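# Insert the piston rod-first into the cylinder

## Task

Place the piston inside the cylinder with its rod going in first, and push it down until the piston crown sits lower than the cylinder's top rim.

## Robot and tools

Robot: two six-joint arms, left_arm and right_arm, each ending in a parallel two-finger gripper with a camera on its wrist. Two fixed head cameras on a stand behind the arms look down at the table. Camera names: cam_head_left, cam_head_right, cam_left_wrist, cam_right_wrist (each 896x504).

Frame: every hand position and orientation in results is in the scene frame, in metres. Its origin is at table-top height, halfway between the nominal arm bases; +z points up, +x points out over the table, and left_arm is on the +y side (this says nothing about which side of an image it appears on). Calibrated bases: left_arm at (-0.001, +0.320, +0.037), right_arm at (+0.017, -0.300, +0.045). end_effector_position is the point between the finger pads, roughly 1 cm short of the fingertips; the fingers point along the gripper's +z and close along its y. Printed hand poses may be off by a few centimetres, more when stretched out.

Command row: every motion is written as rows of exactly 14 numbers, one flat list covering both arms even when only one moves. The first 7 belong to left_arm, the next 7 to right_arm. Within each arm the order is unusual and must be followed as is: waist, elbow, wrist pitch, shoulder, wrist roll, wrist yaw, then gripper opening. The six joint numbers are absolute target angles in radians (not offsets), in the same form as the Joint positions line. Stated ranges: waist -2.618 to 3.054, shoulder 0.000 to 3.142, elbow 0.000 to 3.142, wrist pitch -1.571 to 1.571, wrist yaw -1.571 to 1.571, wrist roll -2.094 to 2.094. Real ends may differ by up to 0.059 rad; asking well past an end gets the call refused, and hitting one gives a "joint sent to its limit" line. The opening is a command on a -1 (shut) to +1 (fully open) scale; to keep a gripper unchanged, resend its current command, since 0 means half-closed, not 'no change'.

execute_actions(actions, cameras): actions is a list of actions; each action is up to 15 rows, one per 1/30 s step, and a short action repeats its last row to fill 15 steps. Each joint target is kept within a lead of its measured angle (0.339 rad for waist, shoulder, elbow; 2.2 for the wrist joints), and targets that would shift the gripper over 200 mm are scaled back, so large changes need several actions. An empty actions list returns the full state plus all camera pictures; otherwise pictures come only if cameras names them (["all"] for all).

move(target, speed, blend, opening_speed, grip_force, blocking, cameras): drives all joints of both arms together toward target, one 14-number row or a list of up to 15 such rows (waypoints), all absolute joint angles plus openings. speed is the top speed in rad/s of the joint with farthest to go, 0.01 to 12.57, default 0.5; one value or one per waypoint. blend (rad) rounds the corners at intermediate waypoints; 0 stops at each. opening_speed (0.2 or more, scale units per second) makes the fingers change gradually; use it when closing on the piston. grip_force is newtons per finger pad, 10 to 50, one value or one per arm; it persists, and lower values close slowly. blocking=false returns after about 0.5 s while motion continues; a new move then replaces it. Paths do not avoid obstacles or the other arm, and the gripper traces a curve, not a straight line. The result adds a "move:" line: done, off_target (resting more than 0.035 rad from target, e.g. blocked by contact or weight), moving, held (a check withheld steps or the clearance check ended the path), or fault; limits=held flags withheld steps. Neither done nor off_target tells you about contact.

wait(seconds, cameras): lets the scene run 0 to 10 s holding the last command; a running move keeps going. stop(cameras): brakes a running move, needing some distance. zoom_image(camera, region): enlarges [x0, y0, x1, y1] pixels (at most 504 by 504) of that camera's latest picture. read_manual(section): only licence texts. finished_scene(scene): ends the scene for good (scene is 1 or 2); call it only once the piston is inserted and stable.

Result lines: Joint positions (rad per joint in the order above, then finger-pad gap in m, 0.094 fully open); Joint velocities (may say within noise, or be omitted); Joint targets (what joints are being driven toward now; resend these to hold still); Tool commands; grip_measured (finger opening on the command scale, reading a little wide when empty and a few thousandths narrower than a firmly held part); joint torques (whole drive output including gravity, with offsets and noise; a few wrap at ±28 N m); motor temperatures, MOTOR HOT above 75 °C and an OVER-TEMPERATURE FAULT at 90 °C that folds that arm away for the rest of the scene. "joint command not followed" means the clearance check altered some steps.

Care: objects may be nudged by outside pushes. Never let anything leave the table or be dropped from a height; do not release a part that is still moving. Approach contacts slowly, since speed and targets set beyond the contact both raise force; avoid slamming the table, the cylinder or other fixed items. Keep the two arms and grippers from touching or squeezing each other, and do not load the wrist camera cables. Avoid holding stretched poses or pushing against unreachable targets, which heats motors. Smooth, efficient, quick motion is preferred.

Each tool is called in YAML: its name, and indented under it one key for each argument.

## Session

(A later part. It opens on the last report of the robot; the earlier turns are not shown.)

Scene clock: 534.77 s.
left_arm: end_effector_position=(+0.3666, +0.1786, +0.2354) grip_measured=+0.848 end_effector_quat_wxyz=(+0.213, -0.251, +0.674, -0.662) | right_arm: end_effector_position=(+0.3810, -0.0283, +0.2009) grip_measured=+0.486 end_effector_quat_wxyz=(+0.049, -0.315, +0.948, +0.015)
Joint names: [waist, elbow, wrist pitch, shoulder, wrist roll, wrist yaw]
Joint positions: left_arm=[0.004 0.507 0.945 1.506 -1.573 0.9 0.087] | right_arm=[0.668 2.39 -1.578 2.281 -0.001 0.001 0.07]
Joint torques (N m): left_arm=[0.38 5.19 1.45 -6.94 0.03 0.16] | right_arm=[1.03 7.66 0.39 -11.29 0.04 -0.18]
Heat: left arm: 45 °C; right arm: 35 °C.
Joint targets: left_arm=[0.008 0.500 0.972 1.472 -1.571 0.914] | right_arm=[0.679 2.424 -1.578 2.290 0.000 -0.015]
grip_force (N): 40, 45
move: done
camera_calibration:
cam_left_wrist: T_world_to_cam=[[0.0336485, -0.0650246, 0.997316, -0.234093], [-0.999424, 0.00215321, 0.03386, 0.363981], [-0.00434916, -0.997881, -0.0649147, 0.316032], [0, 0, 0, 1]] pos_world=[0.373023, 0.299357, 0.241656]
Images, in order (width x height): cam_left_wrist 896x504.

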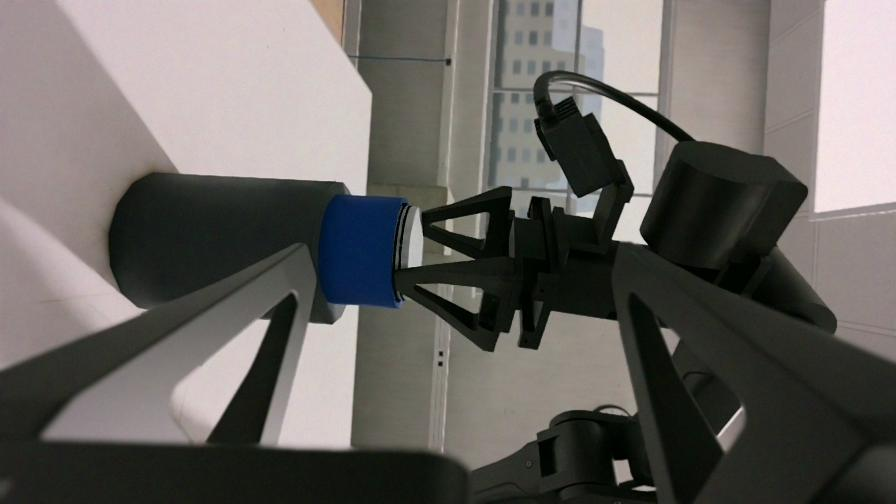

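move:
  target: [0.008, 0.5, 0.972, 1.472, -1.571, 0.9136, 0.85, 0.679, 2.424, -1.578, 2.29, 0, -0.015, 0.497]
  speed: 0.03
  opening_speed: 0.2
  cameras: ["cam_left_wrist"]

zoom_image:
  camera: "cam_left_wrist"
  region: [300, 165, 480, 335]

Scene clock: 535.67 s.
left_arm: end_effector_position=(+0.3666, +0.1786, +0.2355) grip_measured=+0.848 end_effector_quat_wxyz=(+0.213, -0.251, +0.674, -0.662) | right_arm: end_effector_position=(+0.3790, -0.0250, +0.2019) grip_measured=+0.495 end_effector_quat_wxyz=(+0.049, -0.317, +0.947, +0.019)
Joint names: [waist, elbow, wrist pitch, shoulder, wrist roll, wrist yaw]
Joint positions: left_arm=[0.004 0.507 0.945 1.506 -1.573 0.9 0.087] | right_arm=[0.674 2.394 -1.579 2.281 -0.001 -0.006 0.07]
Joint torques (N m): left_arm=[0.36 5.19 1.45 -6.95 0.03 0.16] | right_arm=[0.55 7.36 0.41 -11.28 0.01 -0.11]
Heat: left arm: 45 °C; right arm: 35 °C.
Joint targets: left_arm=[0.008 0.500 0.972 1.472 -1.571 0.914] | right_arm=[0.679 2.424 -1.578 2.290 0.000 -0.015]
grip_force (N): 40, 45
move: done
camera_calibration:
cam_left_wrist: T_world_to_cam=[[0.0333492, -0.0650216, 0.997326, -0.234084], [-0.999435, 0.00207477, 0.033555, 0.364079], [-0.00425102, -0.997882, -0.0649157, 0.316002], [0, 0, 0, 1]] pos_world=[0.373023, 0.299357, 0.241755]
Images, in order (width x height): cam_left_wrist 896x504.

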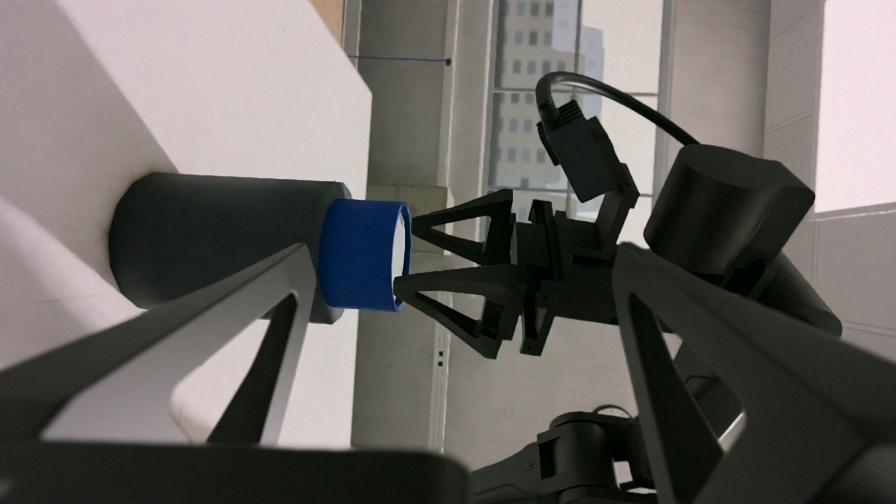

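Scaled by 2.800 from the camera's 896x504 image, which has a finer 1280x720 frame.

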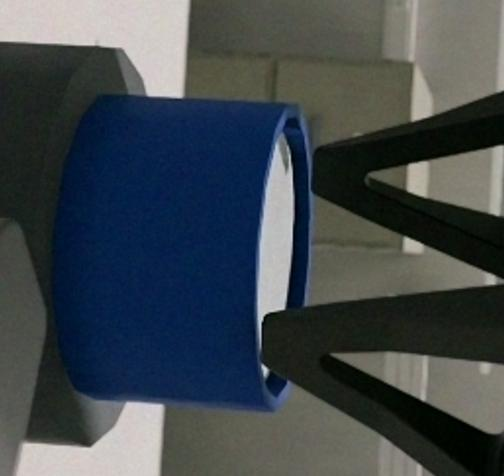

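move:
  target:
    - [0.008, 0.5, 0.972, 1.472, -1.571, 0.9136, 0.85, 0.679, 2.424, -1.578, 2.2, 0, -0.015, 0.497]
    - [0.008, 0.5, 0.972, 1.472, -1.571, 0.9136, 0.85, 0.675, 2.424, -1.578, 2.2, 0, -0.011, 0.97]
  speed: 0.1
  cameras: ["cam_left_wrist", "cam_right_wrist"]

Scene clock: 539.53 s.
left_arm: end_effector_position=(+0.3666, +0.1786, +0.2355) grip_measured=+0.848 end_effector_quat_wxyz=(+0.213, -0.251, +0.674, -0.662) | right_arm: end_effector_position=(+0.3773, -0.0262, +0.2210) grip_measured=+0.968 end_effector_quat_wxyz=(+0.070, -0.317, +0.945, +0.026)
Joint names: [waist, elbow, wrist pitch, shoulder, wrist roll, wrist yaw]
Joint positions: left_arm=[0.004 0.507 0.945 1.506 -1.573 0.9 0.087] | right_arm=[0.674 2.394 -1.579 2.237 -0.001 -0.006 0.092]
Joint torques (N m): left_arm=[0.36 5.19 1.45 -6.94 0.03 0.16] | right_arm=[0.12 7.21 0.5 -15.23 0.02 -0.07]
Heat: left arm: 45 °C; right arm: 35 °C.
Joint targets: left_arm=[0.008 0.500 0.972 1.472 -1.571 0.914] | right_arm=[0.675 2.424 -1.578 2.200 0.000 -0.011]
grip_force (N): 40, 45
move: off_target (right_arm); target 2's new numbers were sent with right_arm's shoulder 0.037 rad from that target; right_arm: the shoulder is farthest, 0.037 rad from its target
camera_calibration:
cam_left_wrist: T_world_to_cam=[[0.0333492, -0.0650216, 0.997326, -0.234084], [-0.999435, 0.00207477, 0.033555, 0.364079], [-0.00425102, -0.997882, -0.0649157, 0.316002], [0, 0, 0, 1]] pos_world=[0.373023, 0.299357, 0.241755]
cam_right_wrist: T_world_to_cam=[[0.575274, -0.816708, -0.0452448, -0.228734], [-0.694069, -0.516662, 0.501328, 0.145342], [-0.432815, -0.256998, -0.864074, 0.471274], [0, 0, 0, 1]] pos_world=[0.436436, 0.00940022, 0.324003]
Images, in order (width x height): cam_left_wrist 896x504, cam_right_wrist 896x504.

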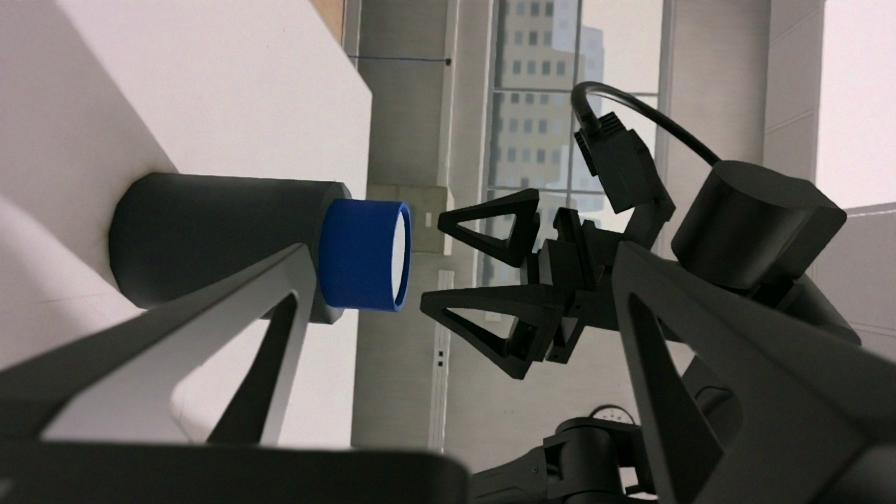

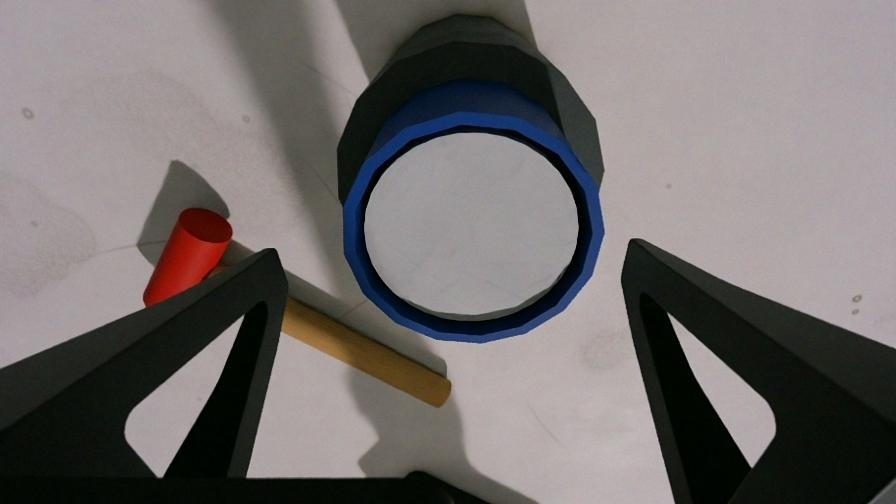

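move:
  target: [0.008, 0.5, 0.972, 1.472, -1.571, 0.9136, 0.85, 0.661, 2.424, -1.578, 2.2, 0, 0.016, 0.97]
  speed: 0.05
  cameras: ["cam_right_wrist"]

zoom_image:
  camera: "cam_right_wrist"
  region: [310, 0, 630, 360]

Scene clock: 543.10 s.
left_arm: end_effector_position=(+0.3666, +0.1786, +0.2355) grip_measured=+0.848 end_effector_quat_wxyz=(+0.213, -0.251, +0.674, -0.662) | right_arm: end_effector_position=(+0.3800, -0.0298, +0.2210) grip_measured=+0.968 end_effector_quat_wxyz=(+0.071, -0.314, +0.947, +0.022)
Joint names: [waist, elbow, wrist pitch, shoulder, wrist roll, wrist yaw]
Joint positions: left_arm=[0.004 0.507 0.945 1.506 -1.573 0.9 0.087] | right_arm=[0.667 2.394 -1.579 2.237 -0.001 0.003 0.092]
Joint torques (N m): left_arm=[0.38 5.19 1.45 -6.95 0.03 0.16] | right_arm=[-0.5 7.27 0.51 -15.15 -0.01 0.16]
Heat: left arm: 45 °C; right arm: 35 °C.
Joint targets: left_arm=[0.008 0.500 0.972 1.472 -1.571 0.914] | right_arm=[0.661 2.424 -1.578 2.200 0.000 0.016]
grip_force (N): 40, 45
move: off_target (right_arm); right_arm: the shoulder is farthest, 0.037 rad from its target
camera_calibration:
cam_right_wrist: T_world_to_cam=[[0.569151, -0.821399, -0.0370126, -0.232811], [-0.700455, -0.50794, 0.501358, 0.148093], [-0.430615, -0.259423, -0.864448, 0.470684], [0, 0, 0, 1]] pos_world=[0.438921, 0.00609777, 0.324017]
Images, in order (width x height): cam_right_wrist 896x504.

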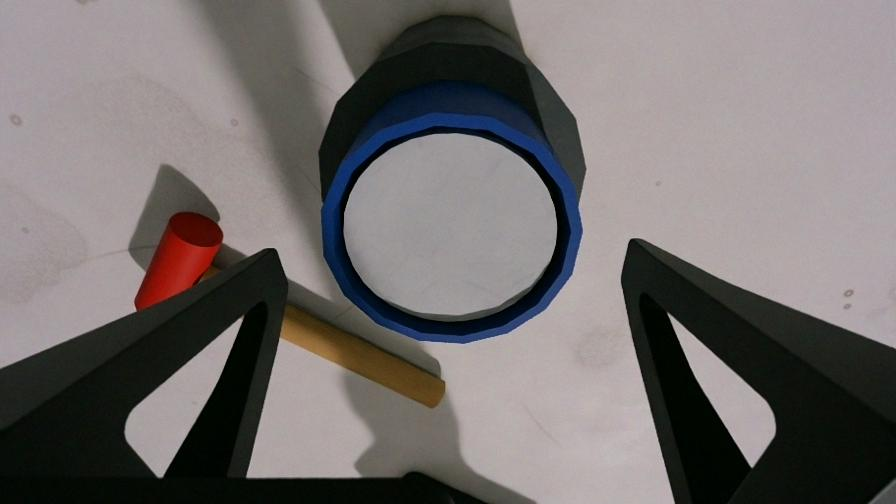

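Scaled by 1.400 from the camera's 896x504 image, which has a finer 1280x720 frame.

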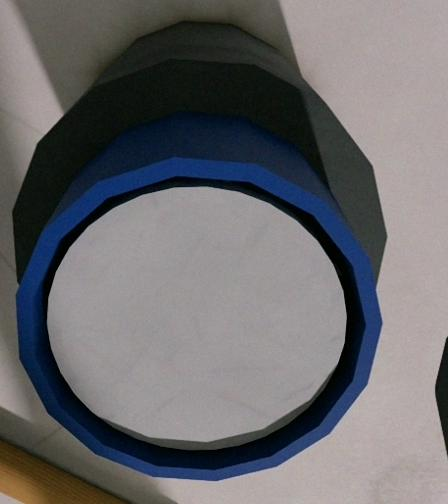

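wait:
  seconds: 0.1
  cameras: ["cam_head_left", "cam_head_right", "cam_left_wrist"]

zoom_image:
  camera: "cam_head_left"
  region: [345, 195, 425, 295]

zoom_image:
  camera: "cam_head_right"
  region: [355, 195, 435, 295]

zoom_image:
  camera: "cam_left_wrist"
  region: [300, 165, 480, 335]

Scene clock: 546.10 s.
left_arm: end_effector_position=(+0.3666, +0.1786, +0.2355) grip_measured=+0.848 end_effector_quat_wxyz=(+0.213, -0.251, +0.674, -0.662) | right_arm: end_effector_position=(+0.3801, -0.0300, +0.2210) grip_measured=+0.968 end_effector_quat_wxyz=(+0.071, -0.313, +0.947, +0.022)
Joint names: [waist, elbow, wrist pitch, shoulder, wrist roll, wrist yaw]
Joint positions: left_arm=[0.004 0.507 0.945 1.506 -1.573 0.9 0.087] | right_arm=[0.667 2.394 -1.579 2.237 -0.001 0.003 0.092]
Joint torques (N m): left_arm=[0.35 5.2 1.45 -6.95 0.03 0.16] | right_arm=[-0.5 7.32 0.49 -15.23 0.03 0.12]
Heat: left arm: 45 °C; right arm: 35 °C.
Joint targets: left_arm=[0.008 0.500 0.972 1.472 -1.571 0.914] | right_arm=[0.661 2.424 -1.578 2.200 0.000 0.016]
Tool commands: left_gripper/opening=+0.85 right_gripper/opening=+0.97
grip_force (N): 40, 45
wait: 0.10 s; at rest from the start
camera_calibration:
cam_left_wrist: T_world_to_cam=[[0.0333492, -0.0650216, 0.997326, -0.234084], [-0.999435, 0.00207477, 0.033555, 0.364079], [-0.00425102, -0.997882, -0.0649157, 0.316002], [0, 0, 0, 1]] pos_world=[0.373023, 0.299357, 0.241755]
Images, in order (width x height): cam_head_left 896x504, cam_head_right 896x504, cam_left_wrist 896x504.

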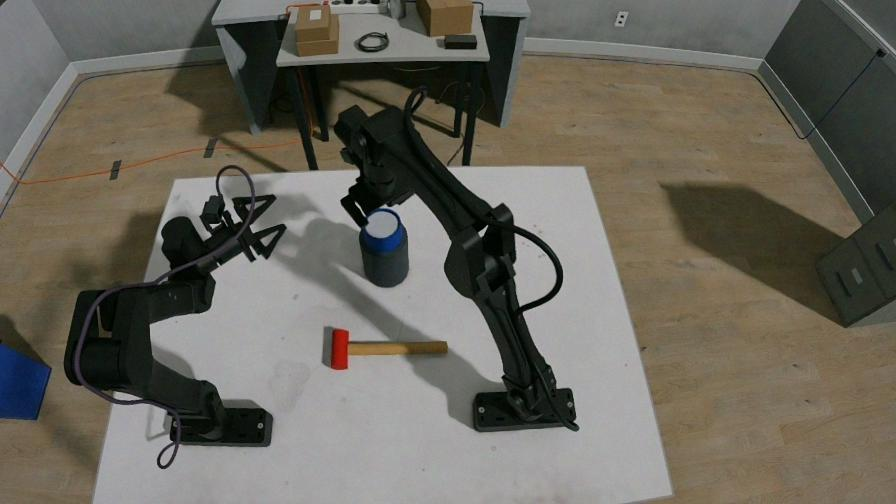

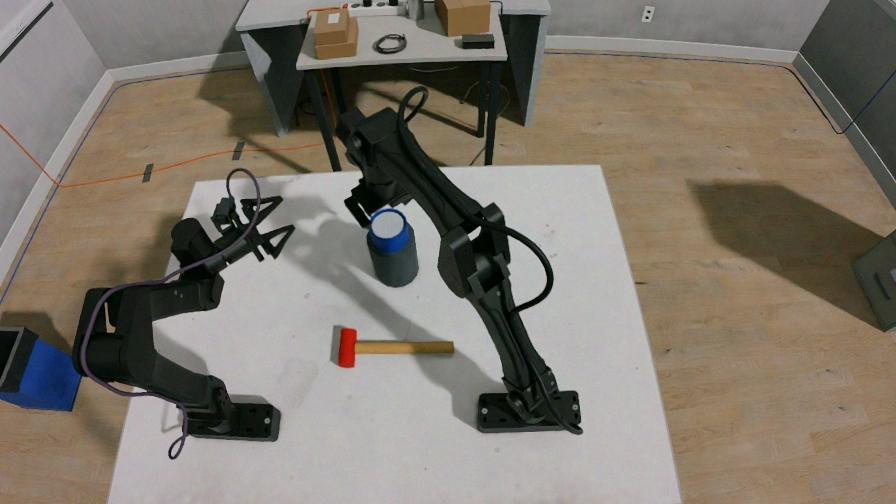

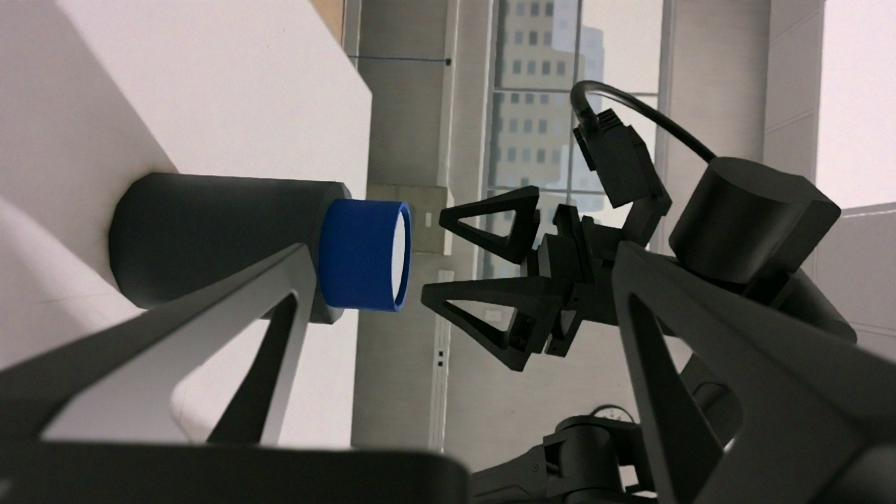

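Scaled by 5.040 from the camera's 896x504 image, which has a finer 1280x720 frame.

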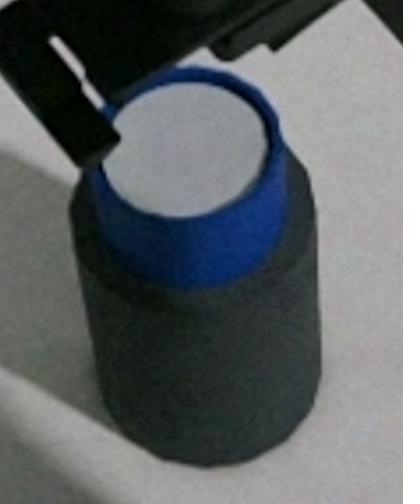

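Scaled by 5.040 from the camera's 896x504 image, which has a finer 1280x720 frame.

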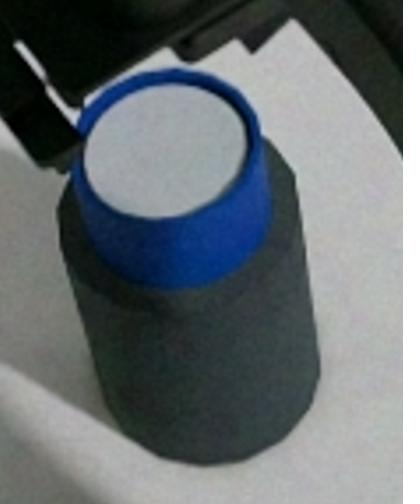

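Scaled by 2.800 from the camera's 896x504 image, which has a finer 1280x720 frame.

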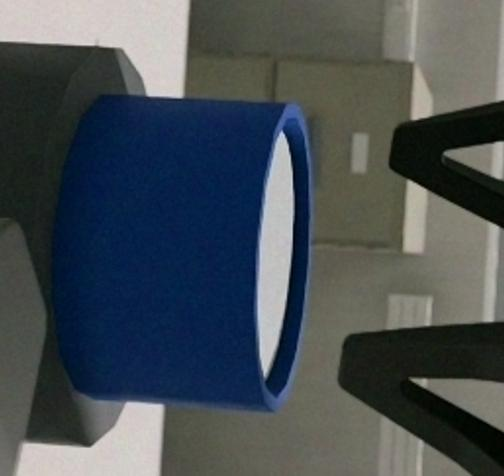

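move:
  target:
    - [0.008, 0.5, 0.972, 1.472, -1.571, 0.9136, 0.85, 0.679, 2.424, -1.578, 2.2, 0, 0.016, 0.97]
    - [0.008, 0.5, 0.972, 1.472, -1.571, 0.9136, 0.85, 0.679, 2.424, -1.578, 2.275, 0, 0.016, 0.97]
  speed: [0.05, 0.08]
  cameras: ["cam_right_wrist", "cam_left_wrist"]

Scene clock: 551.03 s.
left_arm: end_effector_position=(+0.3666, +0.1786, +0.2355) grip_measured=+0.848 end_effector_quat_wxyz=(+0.213, -0.251, +0.674, -0.662) | right_arm: end_effector_position=(+0.3793, -0.0268, +0.2102) grip_measured=+0.968 end_effector_quat_wxyz=(+0.060, -0.317, +0.946, +0.018)
Joint names: [waist, elbow, wrist pitch, shoulder, wrist roll, wrist yaw]
Joint positions: left_arm=[0.004 0.507 0.945 1.506 -1.573 0.9 0.087] | right_arm=[0.674 2.394 -1.579 2.262 -0.001 0.004 0.092]
Joint torques (N m): left_arm=[0.38 5.19 1.45 -6.95 0.03 0.16] | right_arm=[0.55 7.27 0.48 -10.81 0.04 0.13]
Heat: left arm: 45 °C; right arm: 35 °C.
Joint targets: left_arm=[0.008 0.500 0.972 1.472 -1.571 0.914] | right_arm=[0.679 2.424 -1.578 2.275 0.000 0.016]
grip_force (N): 40, 45
move: done
camera_calibration:
cam_left_wrist: T_world_to_cam=[[0.0333492, -0.0650216, 0.997326, -0.234084], [-0.999435, 0.00207477, 0.033555, 0.364079], [-0.00425102, -0.997882, -0.0649157, 0.316002], [0, 0, 0, 1]] pos_world=[0.373023, 0.299357, 0.241755]
cam_right_wrist: T_world_to_cam=[[0.573649, -0.818336, -0.0354008, -0.232312], [-0.687363, -0.504443, 0.522561, 0.145193], [-0.445488, -0.275433, -0.851867, 0.464461], [0, 0, 0, 1]] pos_world=[0.439977, 0.0110604, 0.311563]
Images, in order (width x height): cam_left_wrist 896x504, cam_right_wrist 896x504.

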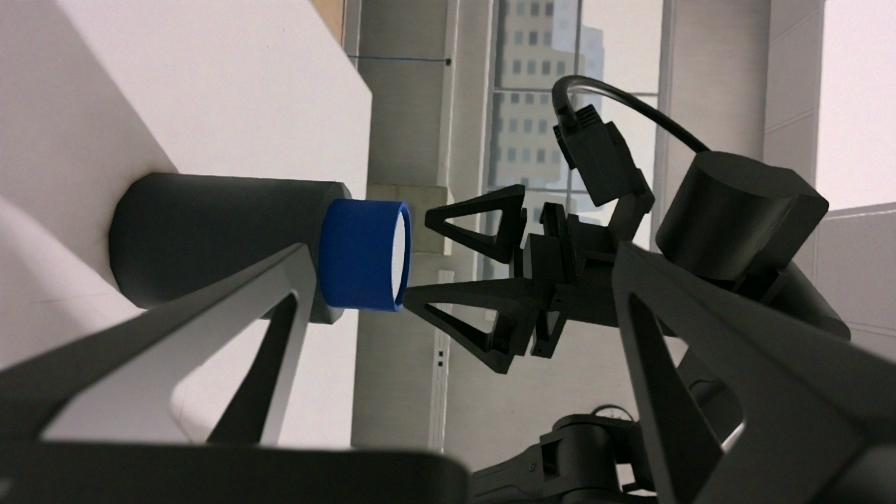

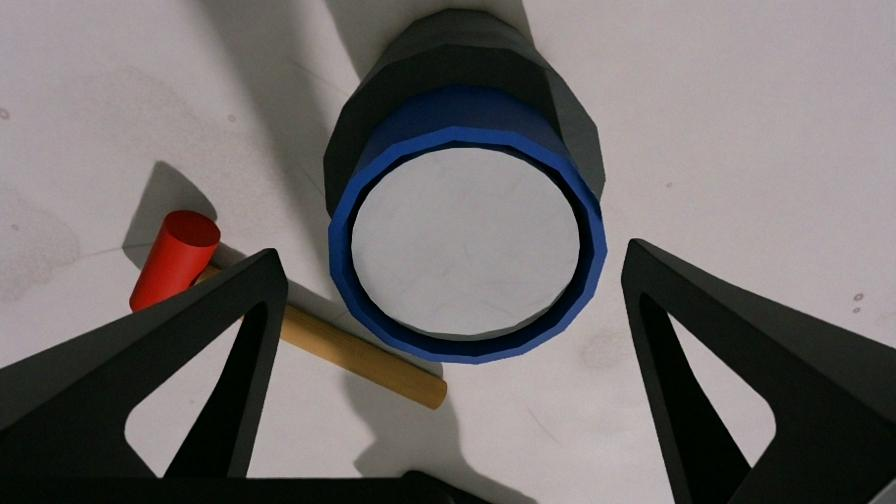

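zoom_image:
  camera: "cam_right_wrist"
  region: [310, 100, 630, 380]

zoom_image:
  camera: "cam_left_wrist"
  region: [300, 165, 480, 335]

Scaled by 1.575 from the camera's 896x504 image, which has a finer 1280x720 frame.

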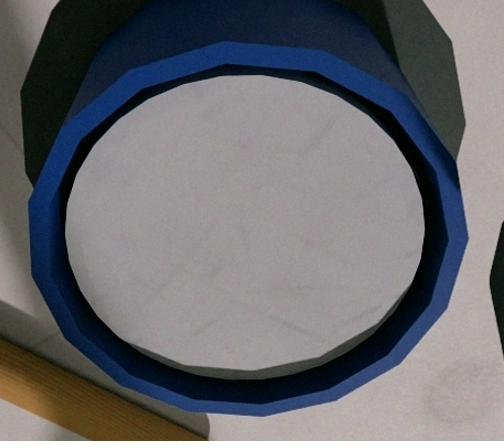

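Scaled by 2.800 from the camera's 896x504 image, which has a finer 1280x720 frame.

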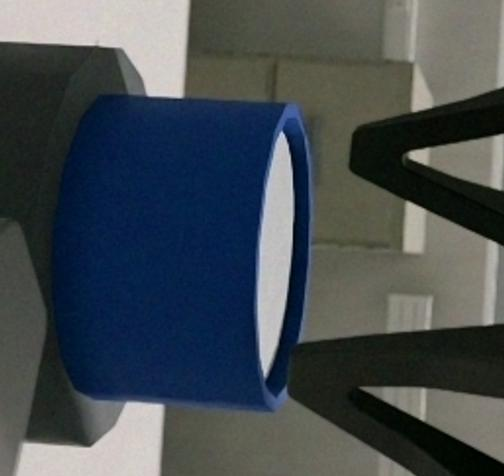

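move:
  target: [0.008, 0.5, 0.972, 1.472, -1.571, 0.9136, 0.85, 0.6635, 2.424, -1.578, 2.275, 0, 0.014, 0.97]
  speed: 0.03
  cameras: ["cam_right_wrist"]

zoom_image:
  camera: "cam_right_wrist"
  region: [260, 60, 660, 400]

Scene clock: 555.57 s.
left_arm: end_effector_position=(+0.3666, +0.1786, +0.2355) grip_measured=+0.848 end_effector_quat_wxyz=(+0.213, -0.251, +0.674, -0.662) | right_arm: end_effector_position=(+0.3804, -0.0282, +0.2102) grip_measured=+0.968 end_effector_quat_wxyz=(+0.060, -0.315, +0.947, +0.018)
Joint names: [waist, elbow, wrist pitch, shoulder, wrist roll, wrist yaw]
Joint positions: left_arm=[0.004 0.507 0.945 1.506 -1.573 0.9 0.087] | right_arm=[0.67 2.394 -1.579 2.262 -0.001 0.004 0.092]
Joint torques (N m): left_arm=[0.36 5.19 1.45 -6.95 0.03 0.16] | right_arm=[-0.62 7.31 0.45 -10.8 0 0.11]
Heat: left arm: 45 °C; right arm: 35 °C.
Joint targets: left_arm=[0.008 0.500 0.972 1.472 -1.571 0.914] | right_arm=[0.664 2.424 -1.578 2.275 0.000 0.014]
grip_force (N): 40, 45
move: done
camera_calibration:
cam_right_wrist: T_world_to_cam=[[0.57055, -0.8205, -0.0353794, -0.232938], [-0.689244, -0.501813, 0.522615, 0.145993], [-0.44656, -0.273793, -0.851834, 0.464999], [0, 0, 0, 1]] pos_world=[0.441177, 0.00944968, 0.311563]
Images, in order (width x height): cam_right_wrist 896x504.

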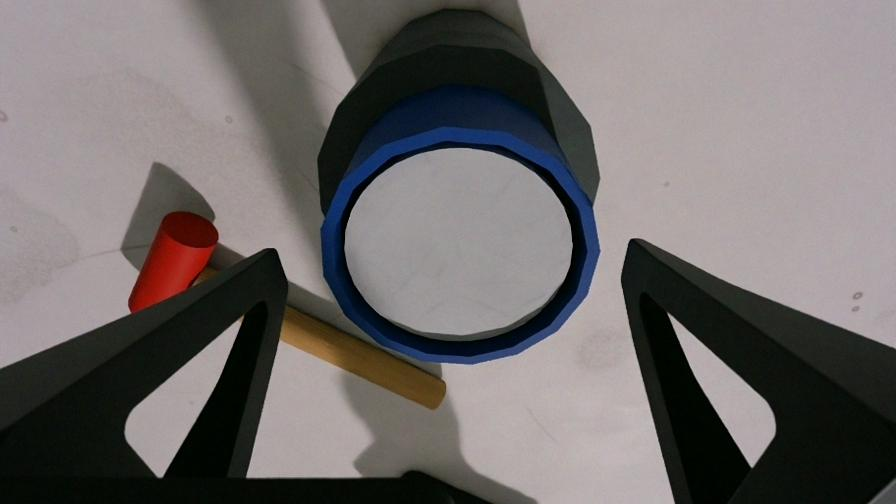

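Scaled by 1.260 from the camera's 896x504 image, which has a finer 1280x720 frame.

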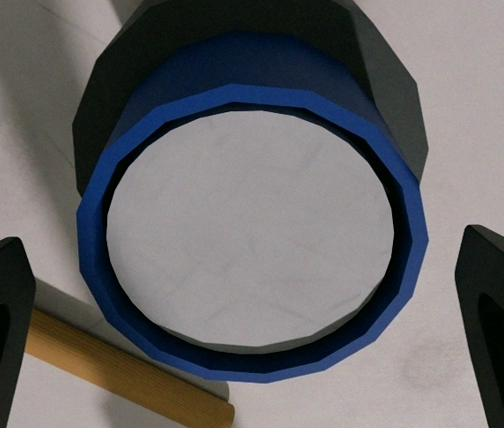

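move:
  target: [0.008, 0.5, 0.972, 1.472, -1.571, 0.9136, 0.85, 0.6635, 2.424, -1.578, 2.333, 0, 0.014, 0.97]
  speed: 0.06
  cameras: ["cam_right_wrist", "cam_left_wrist"]

zoom_image:
  camera: "cam_left_wrist"
  region: [300, 165, 480, 335]

Scene clock: 557.77 s.
left_arm: end_effector_position=(+0.3666, +0.1786, +0.2355) grip_measured=+0.848 end_effector_quat_wxyz=(+0.213, -0.251, +0.674, -0.662) | right_arm: end_effector_position=(+0.3819, -0.0270, +0.1860) grip_measured=+0.968 end_effector_quat_wxyz=(+0.033, -0.316, +0.948, +0.009)
Joint names: [waist, elbow, wrist pitch, shoulder, wrist roll, wrist yaw]
Joint positions: left_arm=[0.004 0.507 0.945 1.506 -1.573 0.9 0.087] | right_arm=[0.67 2.394 -1.579 2.317 -0.001 0.004 0.092]
Joint torques (N m): left_arm=[0.35 5.19 1.45 -6.95 0.03 0.16] | right_arm=[-0.53 7.3 0.34 -10.91 0.03 0.11]
Heat: left arm: 45 °C; right arm: 35 °C.
Joint targets: left_arm=[0.008 0.500 0.972 1.472 -1.571 0.914] | right_arm=[0.664 2.424 -1.578 2.333 0.000 0.014]
grip_force (N): 40, 45
move: done
camera_calibration:
cam_left_wrist: T_world_to_cam=[[0.0333492, -0.0650216, 0.997326, -0.234084], [-0.999435, 0.00207477, 0.033555, 0.364079], [-0.00425102, -0.997882, -0.0649157, 0.316002], [0, 0, 0, 1]] pos_world=[0.373023, 0.299357, 0.241755]
cam_right_wrist: T_world_to_cam=[[0.569014, -0.821647, -0.0334462, -0.233535], [-0.664873, -0.483616, 0.569262, 0.142843], [-0.483907, -0.301681, -0.821476, 0.453279], [0, 0, 0, 1]] pos_world=[0.447202, 0.0139429, 0.283232]
Images, in order (width x height): cam_left_wrist 896x504, cam_right_wrist 896x504.

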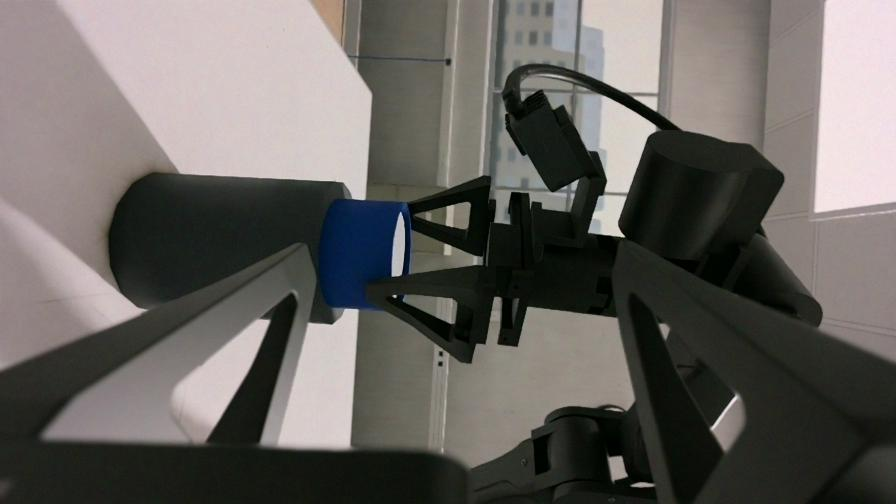

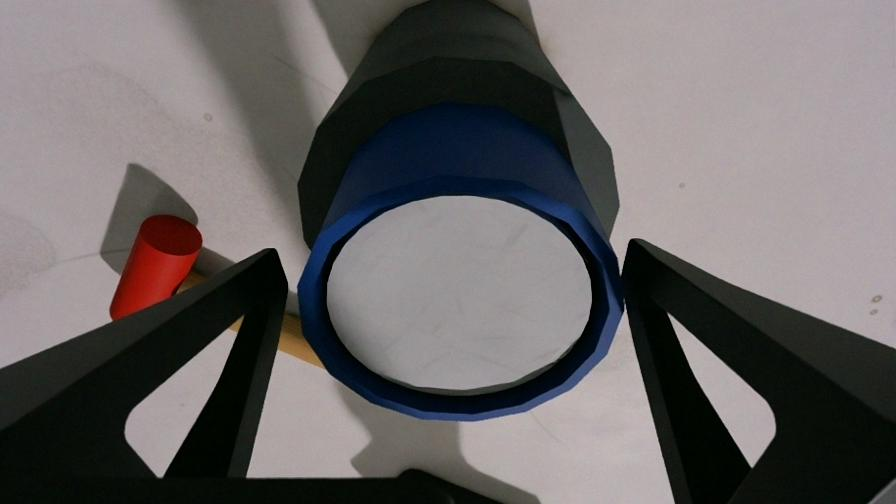

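Scaled by 2.800 from the camera's 896x504 image, which has a finer 1280x720 frame.

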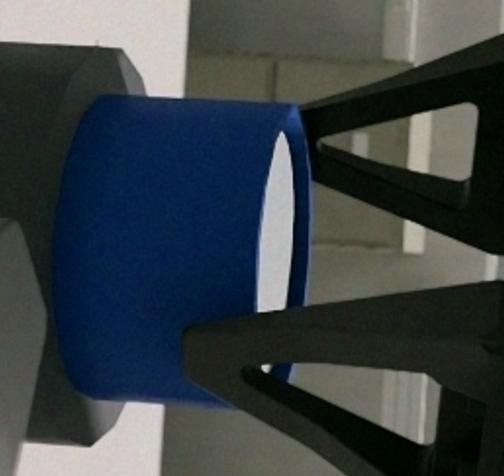

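move:
  target: [0.008, 0.5, 0.972, 1.472, -1.571, 0.9136, 0.85, 0.6635, 2.424, -1.578, 2.333, 0, 0.014, 0.6]
  speed: 0.06
  opening_speed: 0.25
  grip_force: [40, 15]
  cameras: ["cam_right_wrist", "cam_left_wrist"]

zoom_image:
  camera: "cam_left_wrist"
  region: [300, 165, 480, 335]

zoom_image:
  camera: "cam_right_wrist"
  region: [260, 0, 660, 440]

Scene clock: 560.20 s.
left_arm: end_effector_position=(+0.3666, +0.1786, +0.2355) grip_measured=+0.848 end_effector_quat_wxyz=(+0.213, -0.251, +0.674, -0.662) | right_arm: end_effector_position=(+0.3823, -0.0275, +0.1860) grip_measured=+0.748 end_effector_quat_wxyz=(+0.033, -0.315, +0.948, +0.009)
Joint names: [waist, elbow, wrist pitch, shoulder, wrist roll, wrist yaw]
Joint positions: left_arm=[0.004 0.507 0.945 1.506 -1.573 0.9 0.087] | right_arm=[0.669 2.394 -1.579 2.317 -0.001 0.004 0.082]
Joint torques (N m): left_arm=[0.36 5.19 1.45 -6.94 0.03 0.16] | right_arm=[-0.5 7.25 0.35 -11.02 0.02 0.1]
Heat: left arm: 45 °C; right arm: 35 °C.
Joint targets: left_arm=[0.008 0.500 0.972 1.472 -1.571 0.914] | right_arm=[0.663 2.424 -1.578 2.333 0.000 0.014]
grip_force (N): 40, 15
move: done
camera_calibration:
cam_left_wrist: T_world_to_cam=[[0.0333492, -0.0650216, 0.997326, -0.234084], [-0.999435, 0.00207477, 0.033555, 0.364079], [-0.00425102, -0.997882, -0.0649157, 0.316002], [0, 0, 0, 1]] pos_world=[0.373023, 0.299357, 0.241755]
cam_right_wrist: T_world_to_cam=[[0.568012, -0.82237, -0.0326997, -0.23401], [-0.665721, -0.48245, 0.569261, 0.14318], [-0.483919, -0.301579, -0.821506, 0.453304], [0, 0, 0, 1]] pos_world=[0.447601, 0.0133409, 0.283233]
Images, in order (width x height): cam_left_wrist 896x504, cam_right_wrist 896x504.

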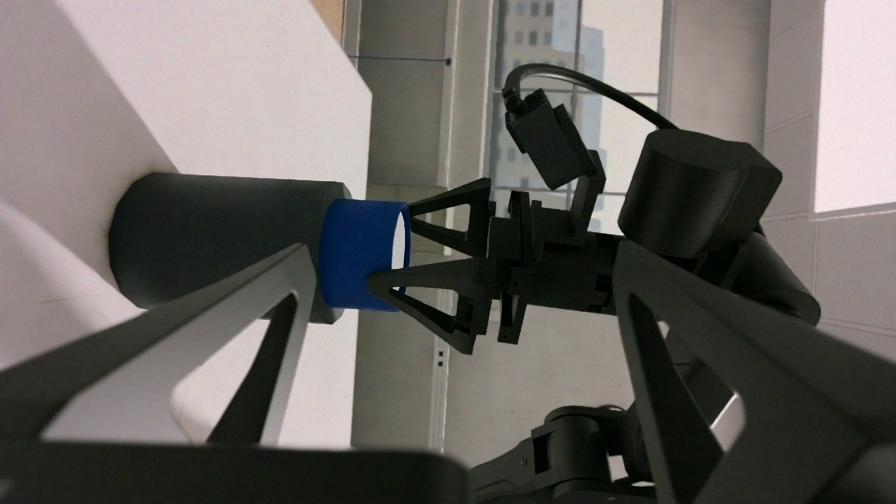

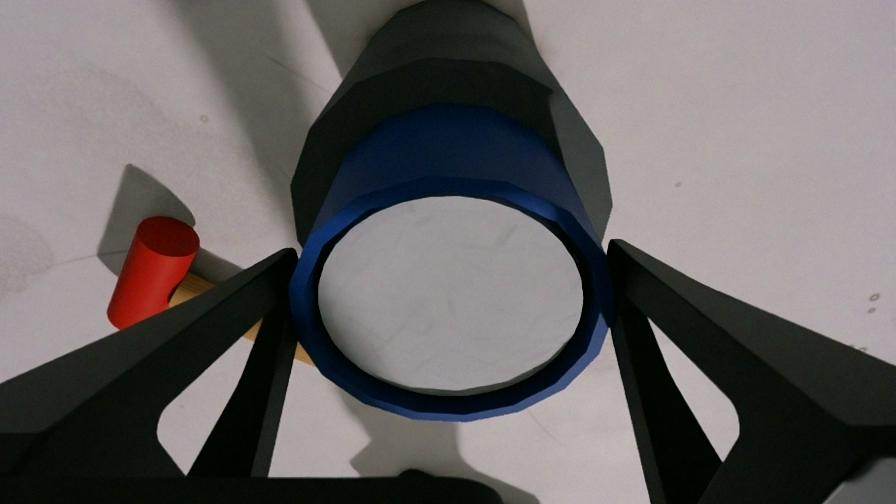

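Scaled by 2.800 from the camera's 896x504 image, which has a finer 1280x720 frame.

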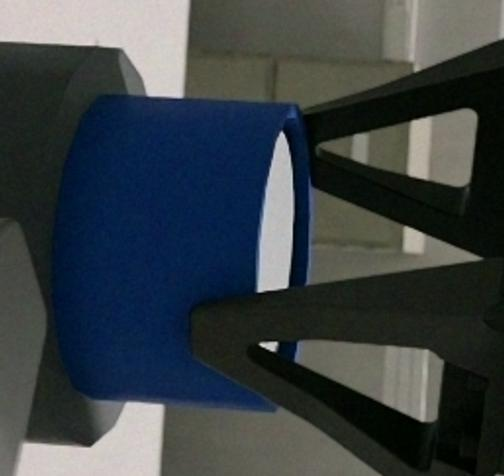

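Scaled by 1.145 from the camera's 896x504 image, which has a finer 1280x720 frame.

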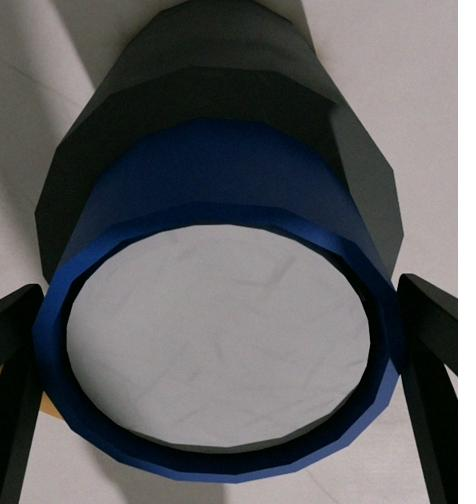

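move:
  target: [0.008, 0.5, 0.972, 1.472, -1.571, 0.9136, 0.85, 0.676, 2.424, -1.578, 2.328, 0, 0.014, 0.6]
  speed: 0.02
  cameras: ["cam_right_wrist"]

zoom_image:
  camera: "cam_right_wrist"
  region: [260, 0, 660, 440]

Scene clock: 562.23 s.
left_arm: end_effector_position=(+0.3666, +0.1786, +0.2355) grip_measured=+0.848 end_effector_quat_wxyz=(+0.213, -0.251, +0.674, -0.662) | right_arm: end_effector_position=(+0.3823, -0.0275, +0.1860) grip_measured=+0.748 end_effector_quat_wxyz=(+0.033, -0.315, +0.948, +0.009)
Joint names: [waist, elbow, wrist pitch, shoulder, wrist roll, wrist yaw]
Joint positions: left_arm=[0.004 0.507 0.945 1.506 -1.573 0.9 0.087] | right_arm=[0.669 2.394 -1.579 2.317 -0.001 0.004 0.082]
Joint torques (N m): left_arm=[0.36 5.18 1.45 -6.95 0.03 0.16] | right_arm=[0.76 7.25 0.34 -11.44 0.03 0.1]
Heat: left arm: 45 °C; right arm: 35 °C.
Joint targets: left_arm=[0.008 0.500 0.972 1.472 -1.571 0.914] | right_arm=[0.676 2.424 -1.578 2.328 0.000 0.014]
grip_force (N): 40, 15
move: done
camera_calibration:
cam_right_wrist: T_world_to_cam=[[0.568012, -0.82237, -0.0326997, -0.23401], [-0.665721, -0.48245, 0.569261, 0.14318], [-0.483919, -0.301579, -0.821506, 0.453304], [0, 0, 0, 1]] pos_world=[0.447601, 0.0133409, 0.283233]
Images, in order (width x height): cam_right_wrist 896x504.

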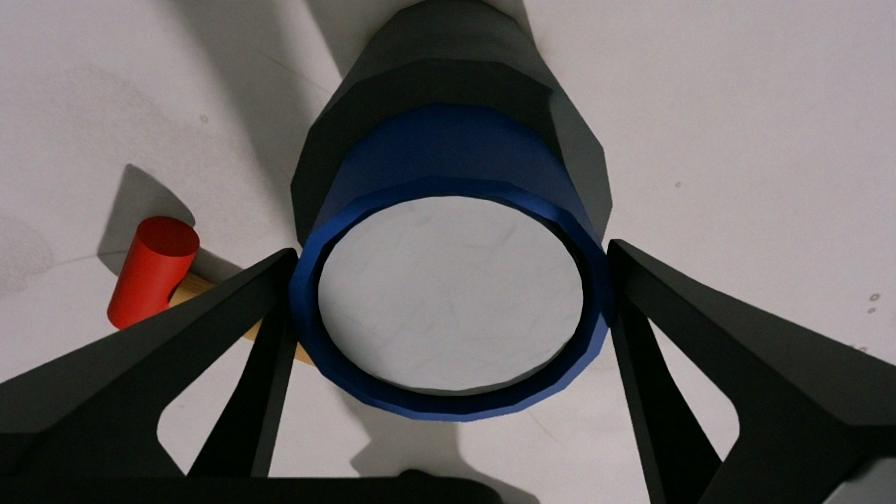

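Scaled by 1.145 from the camera's 896x504 image, which has a finer 1280x720 frame.

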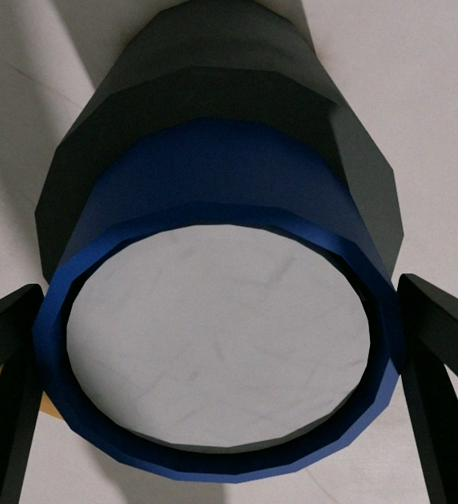

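move:
  target: [0.008, 0.5, 0.972, 1.472, -1.571, 0.9136, 0.85, 0.684, 2.424, -1.578, 2.328, 0, 0.014, 0.6]
  speed: 0.02
  cameras: []

move:
  target: [0.008, 0.5, 0.972, 1.472, -1.571, 0.9136, 0.85, 0.69, 2.424, -1.578, 2.328, 0, 0.014, 0.6]
  speed: 0.02
  cameras: ["cam_right_wrist"]

zoom_image:
  camera: "cam_right_wrist"
  region: [260, 0, 660, 440]

Scene clock: 563.40 s.
left_arm: end_effector_position=(+0.3666, +0.1786, +0.2355) grip_measured=+0.848 end_effector_quat_wxyz=(+0.213, -0.251, +0.674, -0.662) | right_arm: end_effector_position=(+0.3818, -0.0268, +0.1860) grip_measured=+0.748 end_effector_quat_wxyz=(+0.034, -0.316, +0.948, +0.008)
Joint names: [waist, elbow, wrist pitch, shoulder, wrist roll, wrist yaw]
Joint positions: left_arm=[0.004 0.507 0.945 1.506 -1.573 0.9 0.087] | right_arm=[0.671 2.394 -1.579 2.317 -0.001 0.006 0.082]
Joint torques (N m): left_arm=[0.36 5.19 1.46 -6.95 0.03 0.16] | right_arm=[1.29 7.3 0.34 -11.33 0.03 0.1]
Heat: left arm: 45 °C; right arm: 35 °C.
Joint targets: left_arm=[0.008 0.500 0.972 1.472 -1.571 0.914] | right_arm=[0.684 2.424 -1.578 2.328 0.000 0.014]
grip_force (N): 40, 15
move: done
No camera images: "cameras" was empty.

Scene clock: 564.13 s.
left_arm: end_effector_position=(+0.3666, +0.1786, +0.2355) grip_measured=+0.848 end_effector_quat_wxyz=(+0.213, -0.251, +0.674, -0.662) | right_arm: end_effector_position=(+0.3814, -0.0265, +0.1863) grip_measured=+0.748 end_effector_quat_wxyz=(+0.035, -0.318, +0.947, +0.005)
Joint names: [waist, elbow, wrist pitch, shoulder, wrist roll, wrist yaw]
Joint positions: left_arm=[0.004 0.507 0.945 1.506 -1.573 0.9 0.087] | right_arm=[0.675 2.395 -1.58 2.317 -0.001 0.013 0.082]
Joint torques (N m): left_arm=[0.36 5.18 1.45 -6.94 0.03 0.16] | right_arm=[1.42 7.24 0.33 -11.37 0.02 0.02]
Heat: left arm: 45 °C; right arm: 35 °C.
Joint targets: left_arm=[0.008 0.500 0.972 1.472 -1.571 0.914] | right_arm=[0.690 2.424 -1.578 2.328 0.000 0.014]
grip_force (N): 40, 15
move: done
camera_calibration:
cam_right_wrist: T_world_to_cam=[[0.573056, -0.819166, -0.0239381, -0.236051], [-0.66584, -0.482427, 0.56914, 0.142977], [-0.477769, -0.31021, -0.821892, 0.450878], [0, 0, 0, 1]] pos_world=[0.445886, 0.0154779, 0.283549]
Images, in order (width x height): cam_right_wrist 896x504.

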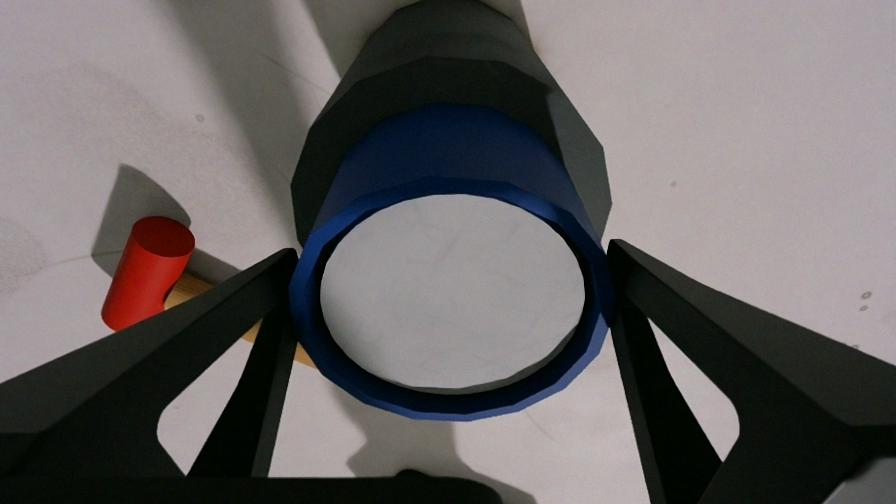

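Scaled by 1.145 from the camera's 896x504 image, which has a finer 1280x720 frame.

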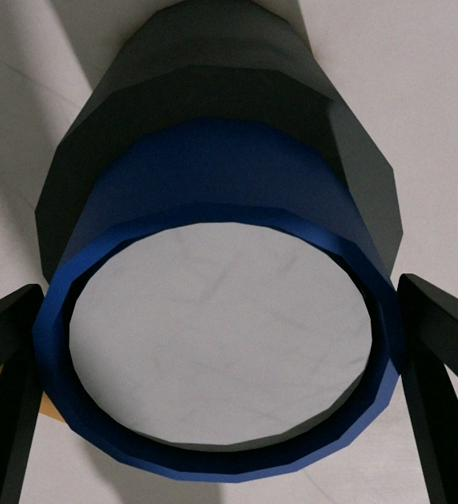

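move:
  target: [0.008, 0.5, 0.972, 1.472, -1.571, 0.9136, 0.85, 0.69, 2.424, -1.578, 2.328, 0, -0.01, 0.6]
  speed: 0.02
  cameras: ["cam_right_wrist"]

zoom_image:
  camera: "cam_right_wrist"
  region: [260, 0, 660, 440]

Scene clock: 567.30 s.
left_arm: end_effector_position=(+0.3666, +0.1786, +0.2355) grip_measured=+0.848 end_effector_quat_wxyz=(+0.213, -0.251, +0.674, -0.662) | right_arm: end_effector_position=(+0.3814, -0.0264, +0.1863) grip_measured=+0.748 end_effector_quat_wxyz=(+0.035, -0.318, +0.947, +0.005)
Joint names: [waist, elbow, wrist pitch, shoulder, wrist roll, wrist yaw]
Joint positions: left_arm=[0.004 0.507 0.945 1.506 -1.573 0.9 0.087] | right_arm=[0.675 2.395 -1.58 2.317 -0.001 0.013 0.082]
Joint torques (N m): left_arm=[0.38 5.19 1.45 -6.95 0.04 0.16] | right_arm=[1.4 7.2 0.35 -11.33 0 -0.23]
Heat: left arm: 45 °C; right arm: 35 °C.
Joint targets: left_arm=[0.008 0.500 0.972 1.472 -1.571 0.914] | right_arm=[0.690 2.424 -1.578 2.328 0.000 -0.010]
grip_force (N): 40, 15
move: done
camera_calibration:
cam_right_wrist: T_world_to_cam=[[0.573016, -0.819182, -0.024346, -0.235919], [-0.665732, -0.482592, 0.569127, 0.142935], [-0.477968, -0.309911, -0.821889, 0.450961], [0, 0, 0, 1]] pos_world=[0.445887, 0.0154769, 0.283548]
Images, in order (width x height): cam_right_wrist 896x504.

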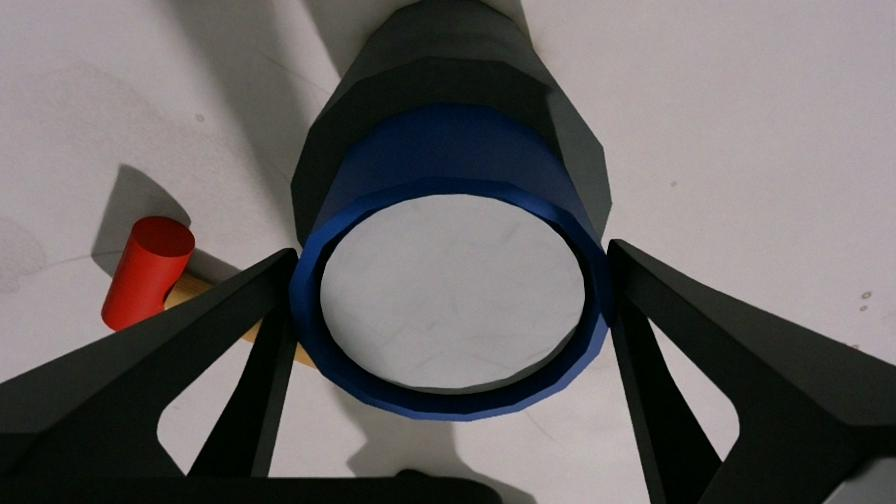

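Scaled by 1.145 from the camera's 896x504 image, which has a finer 1280x720 frame.

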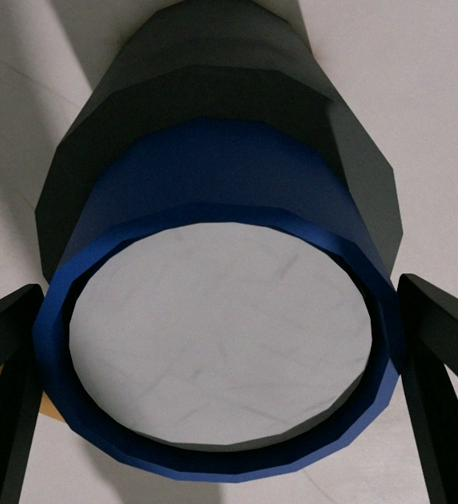

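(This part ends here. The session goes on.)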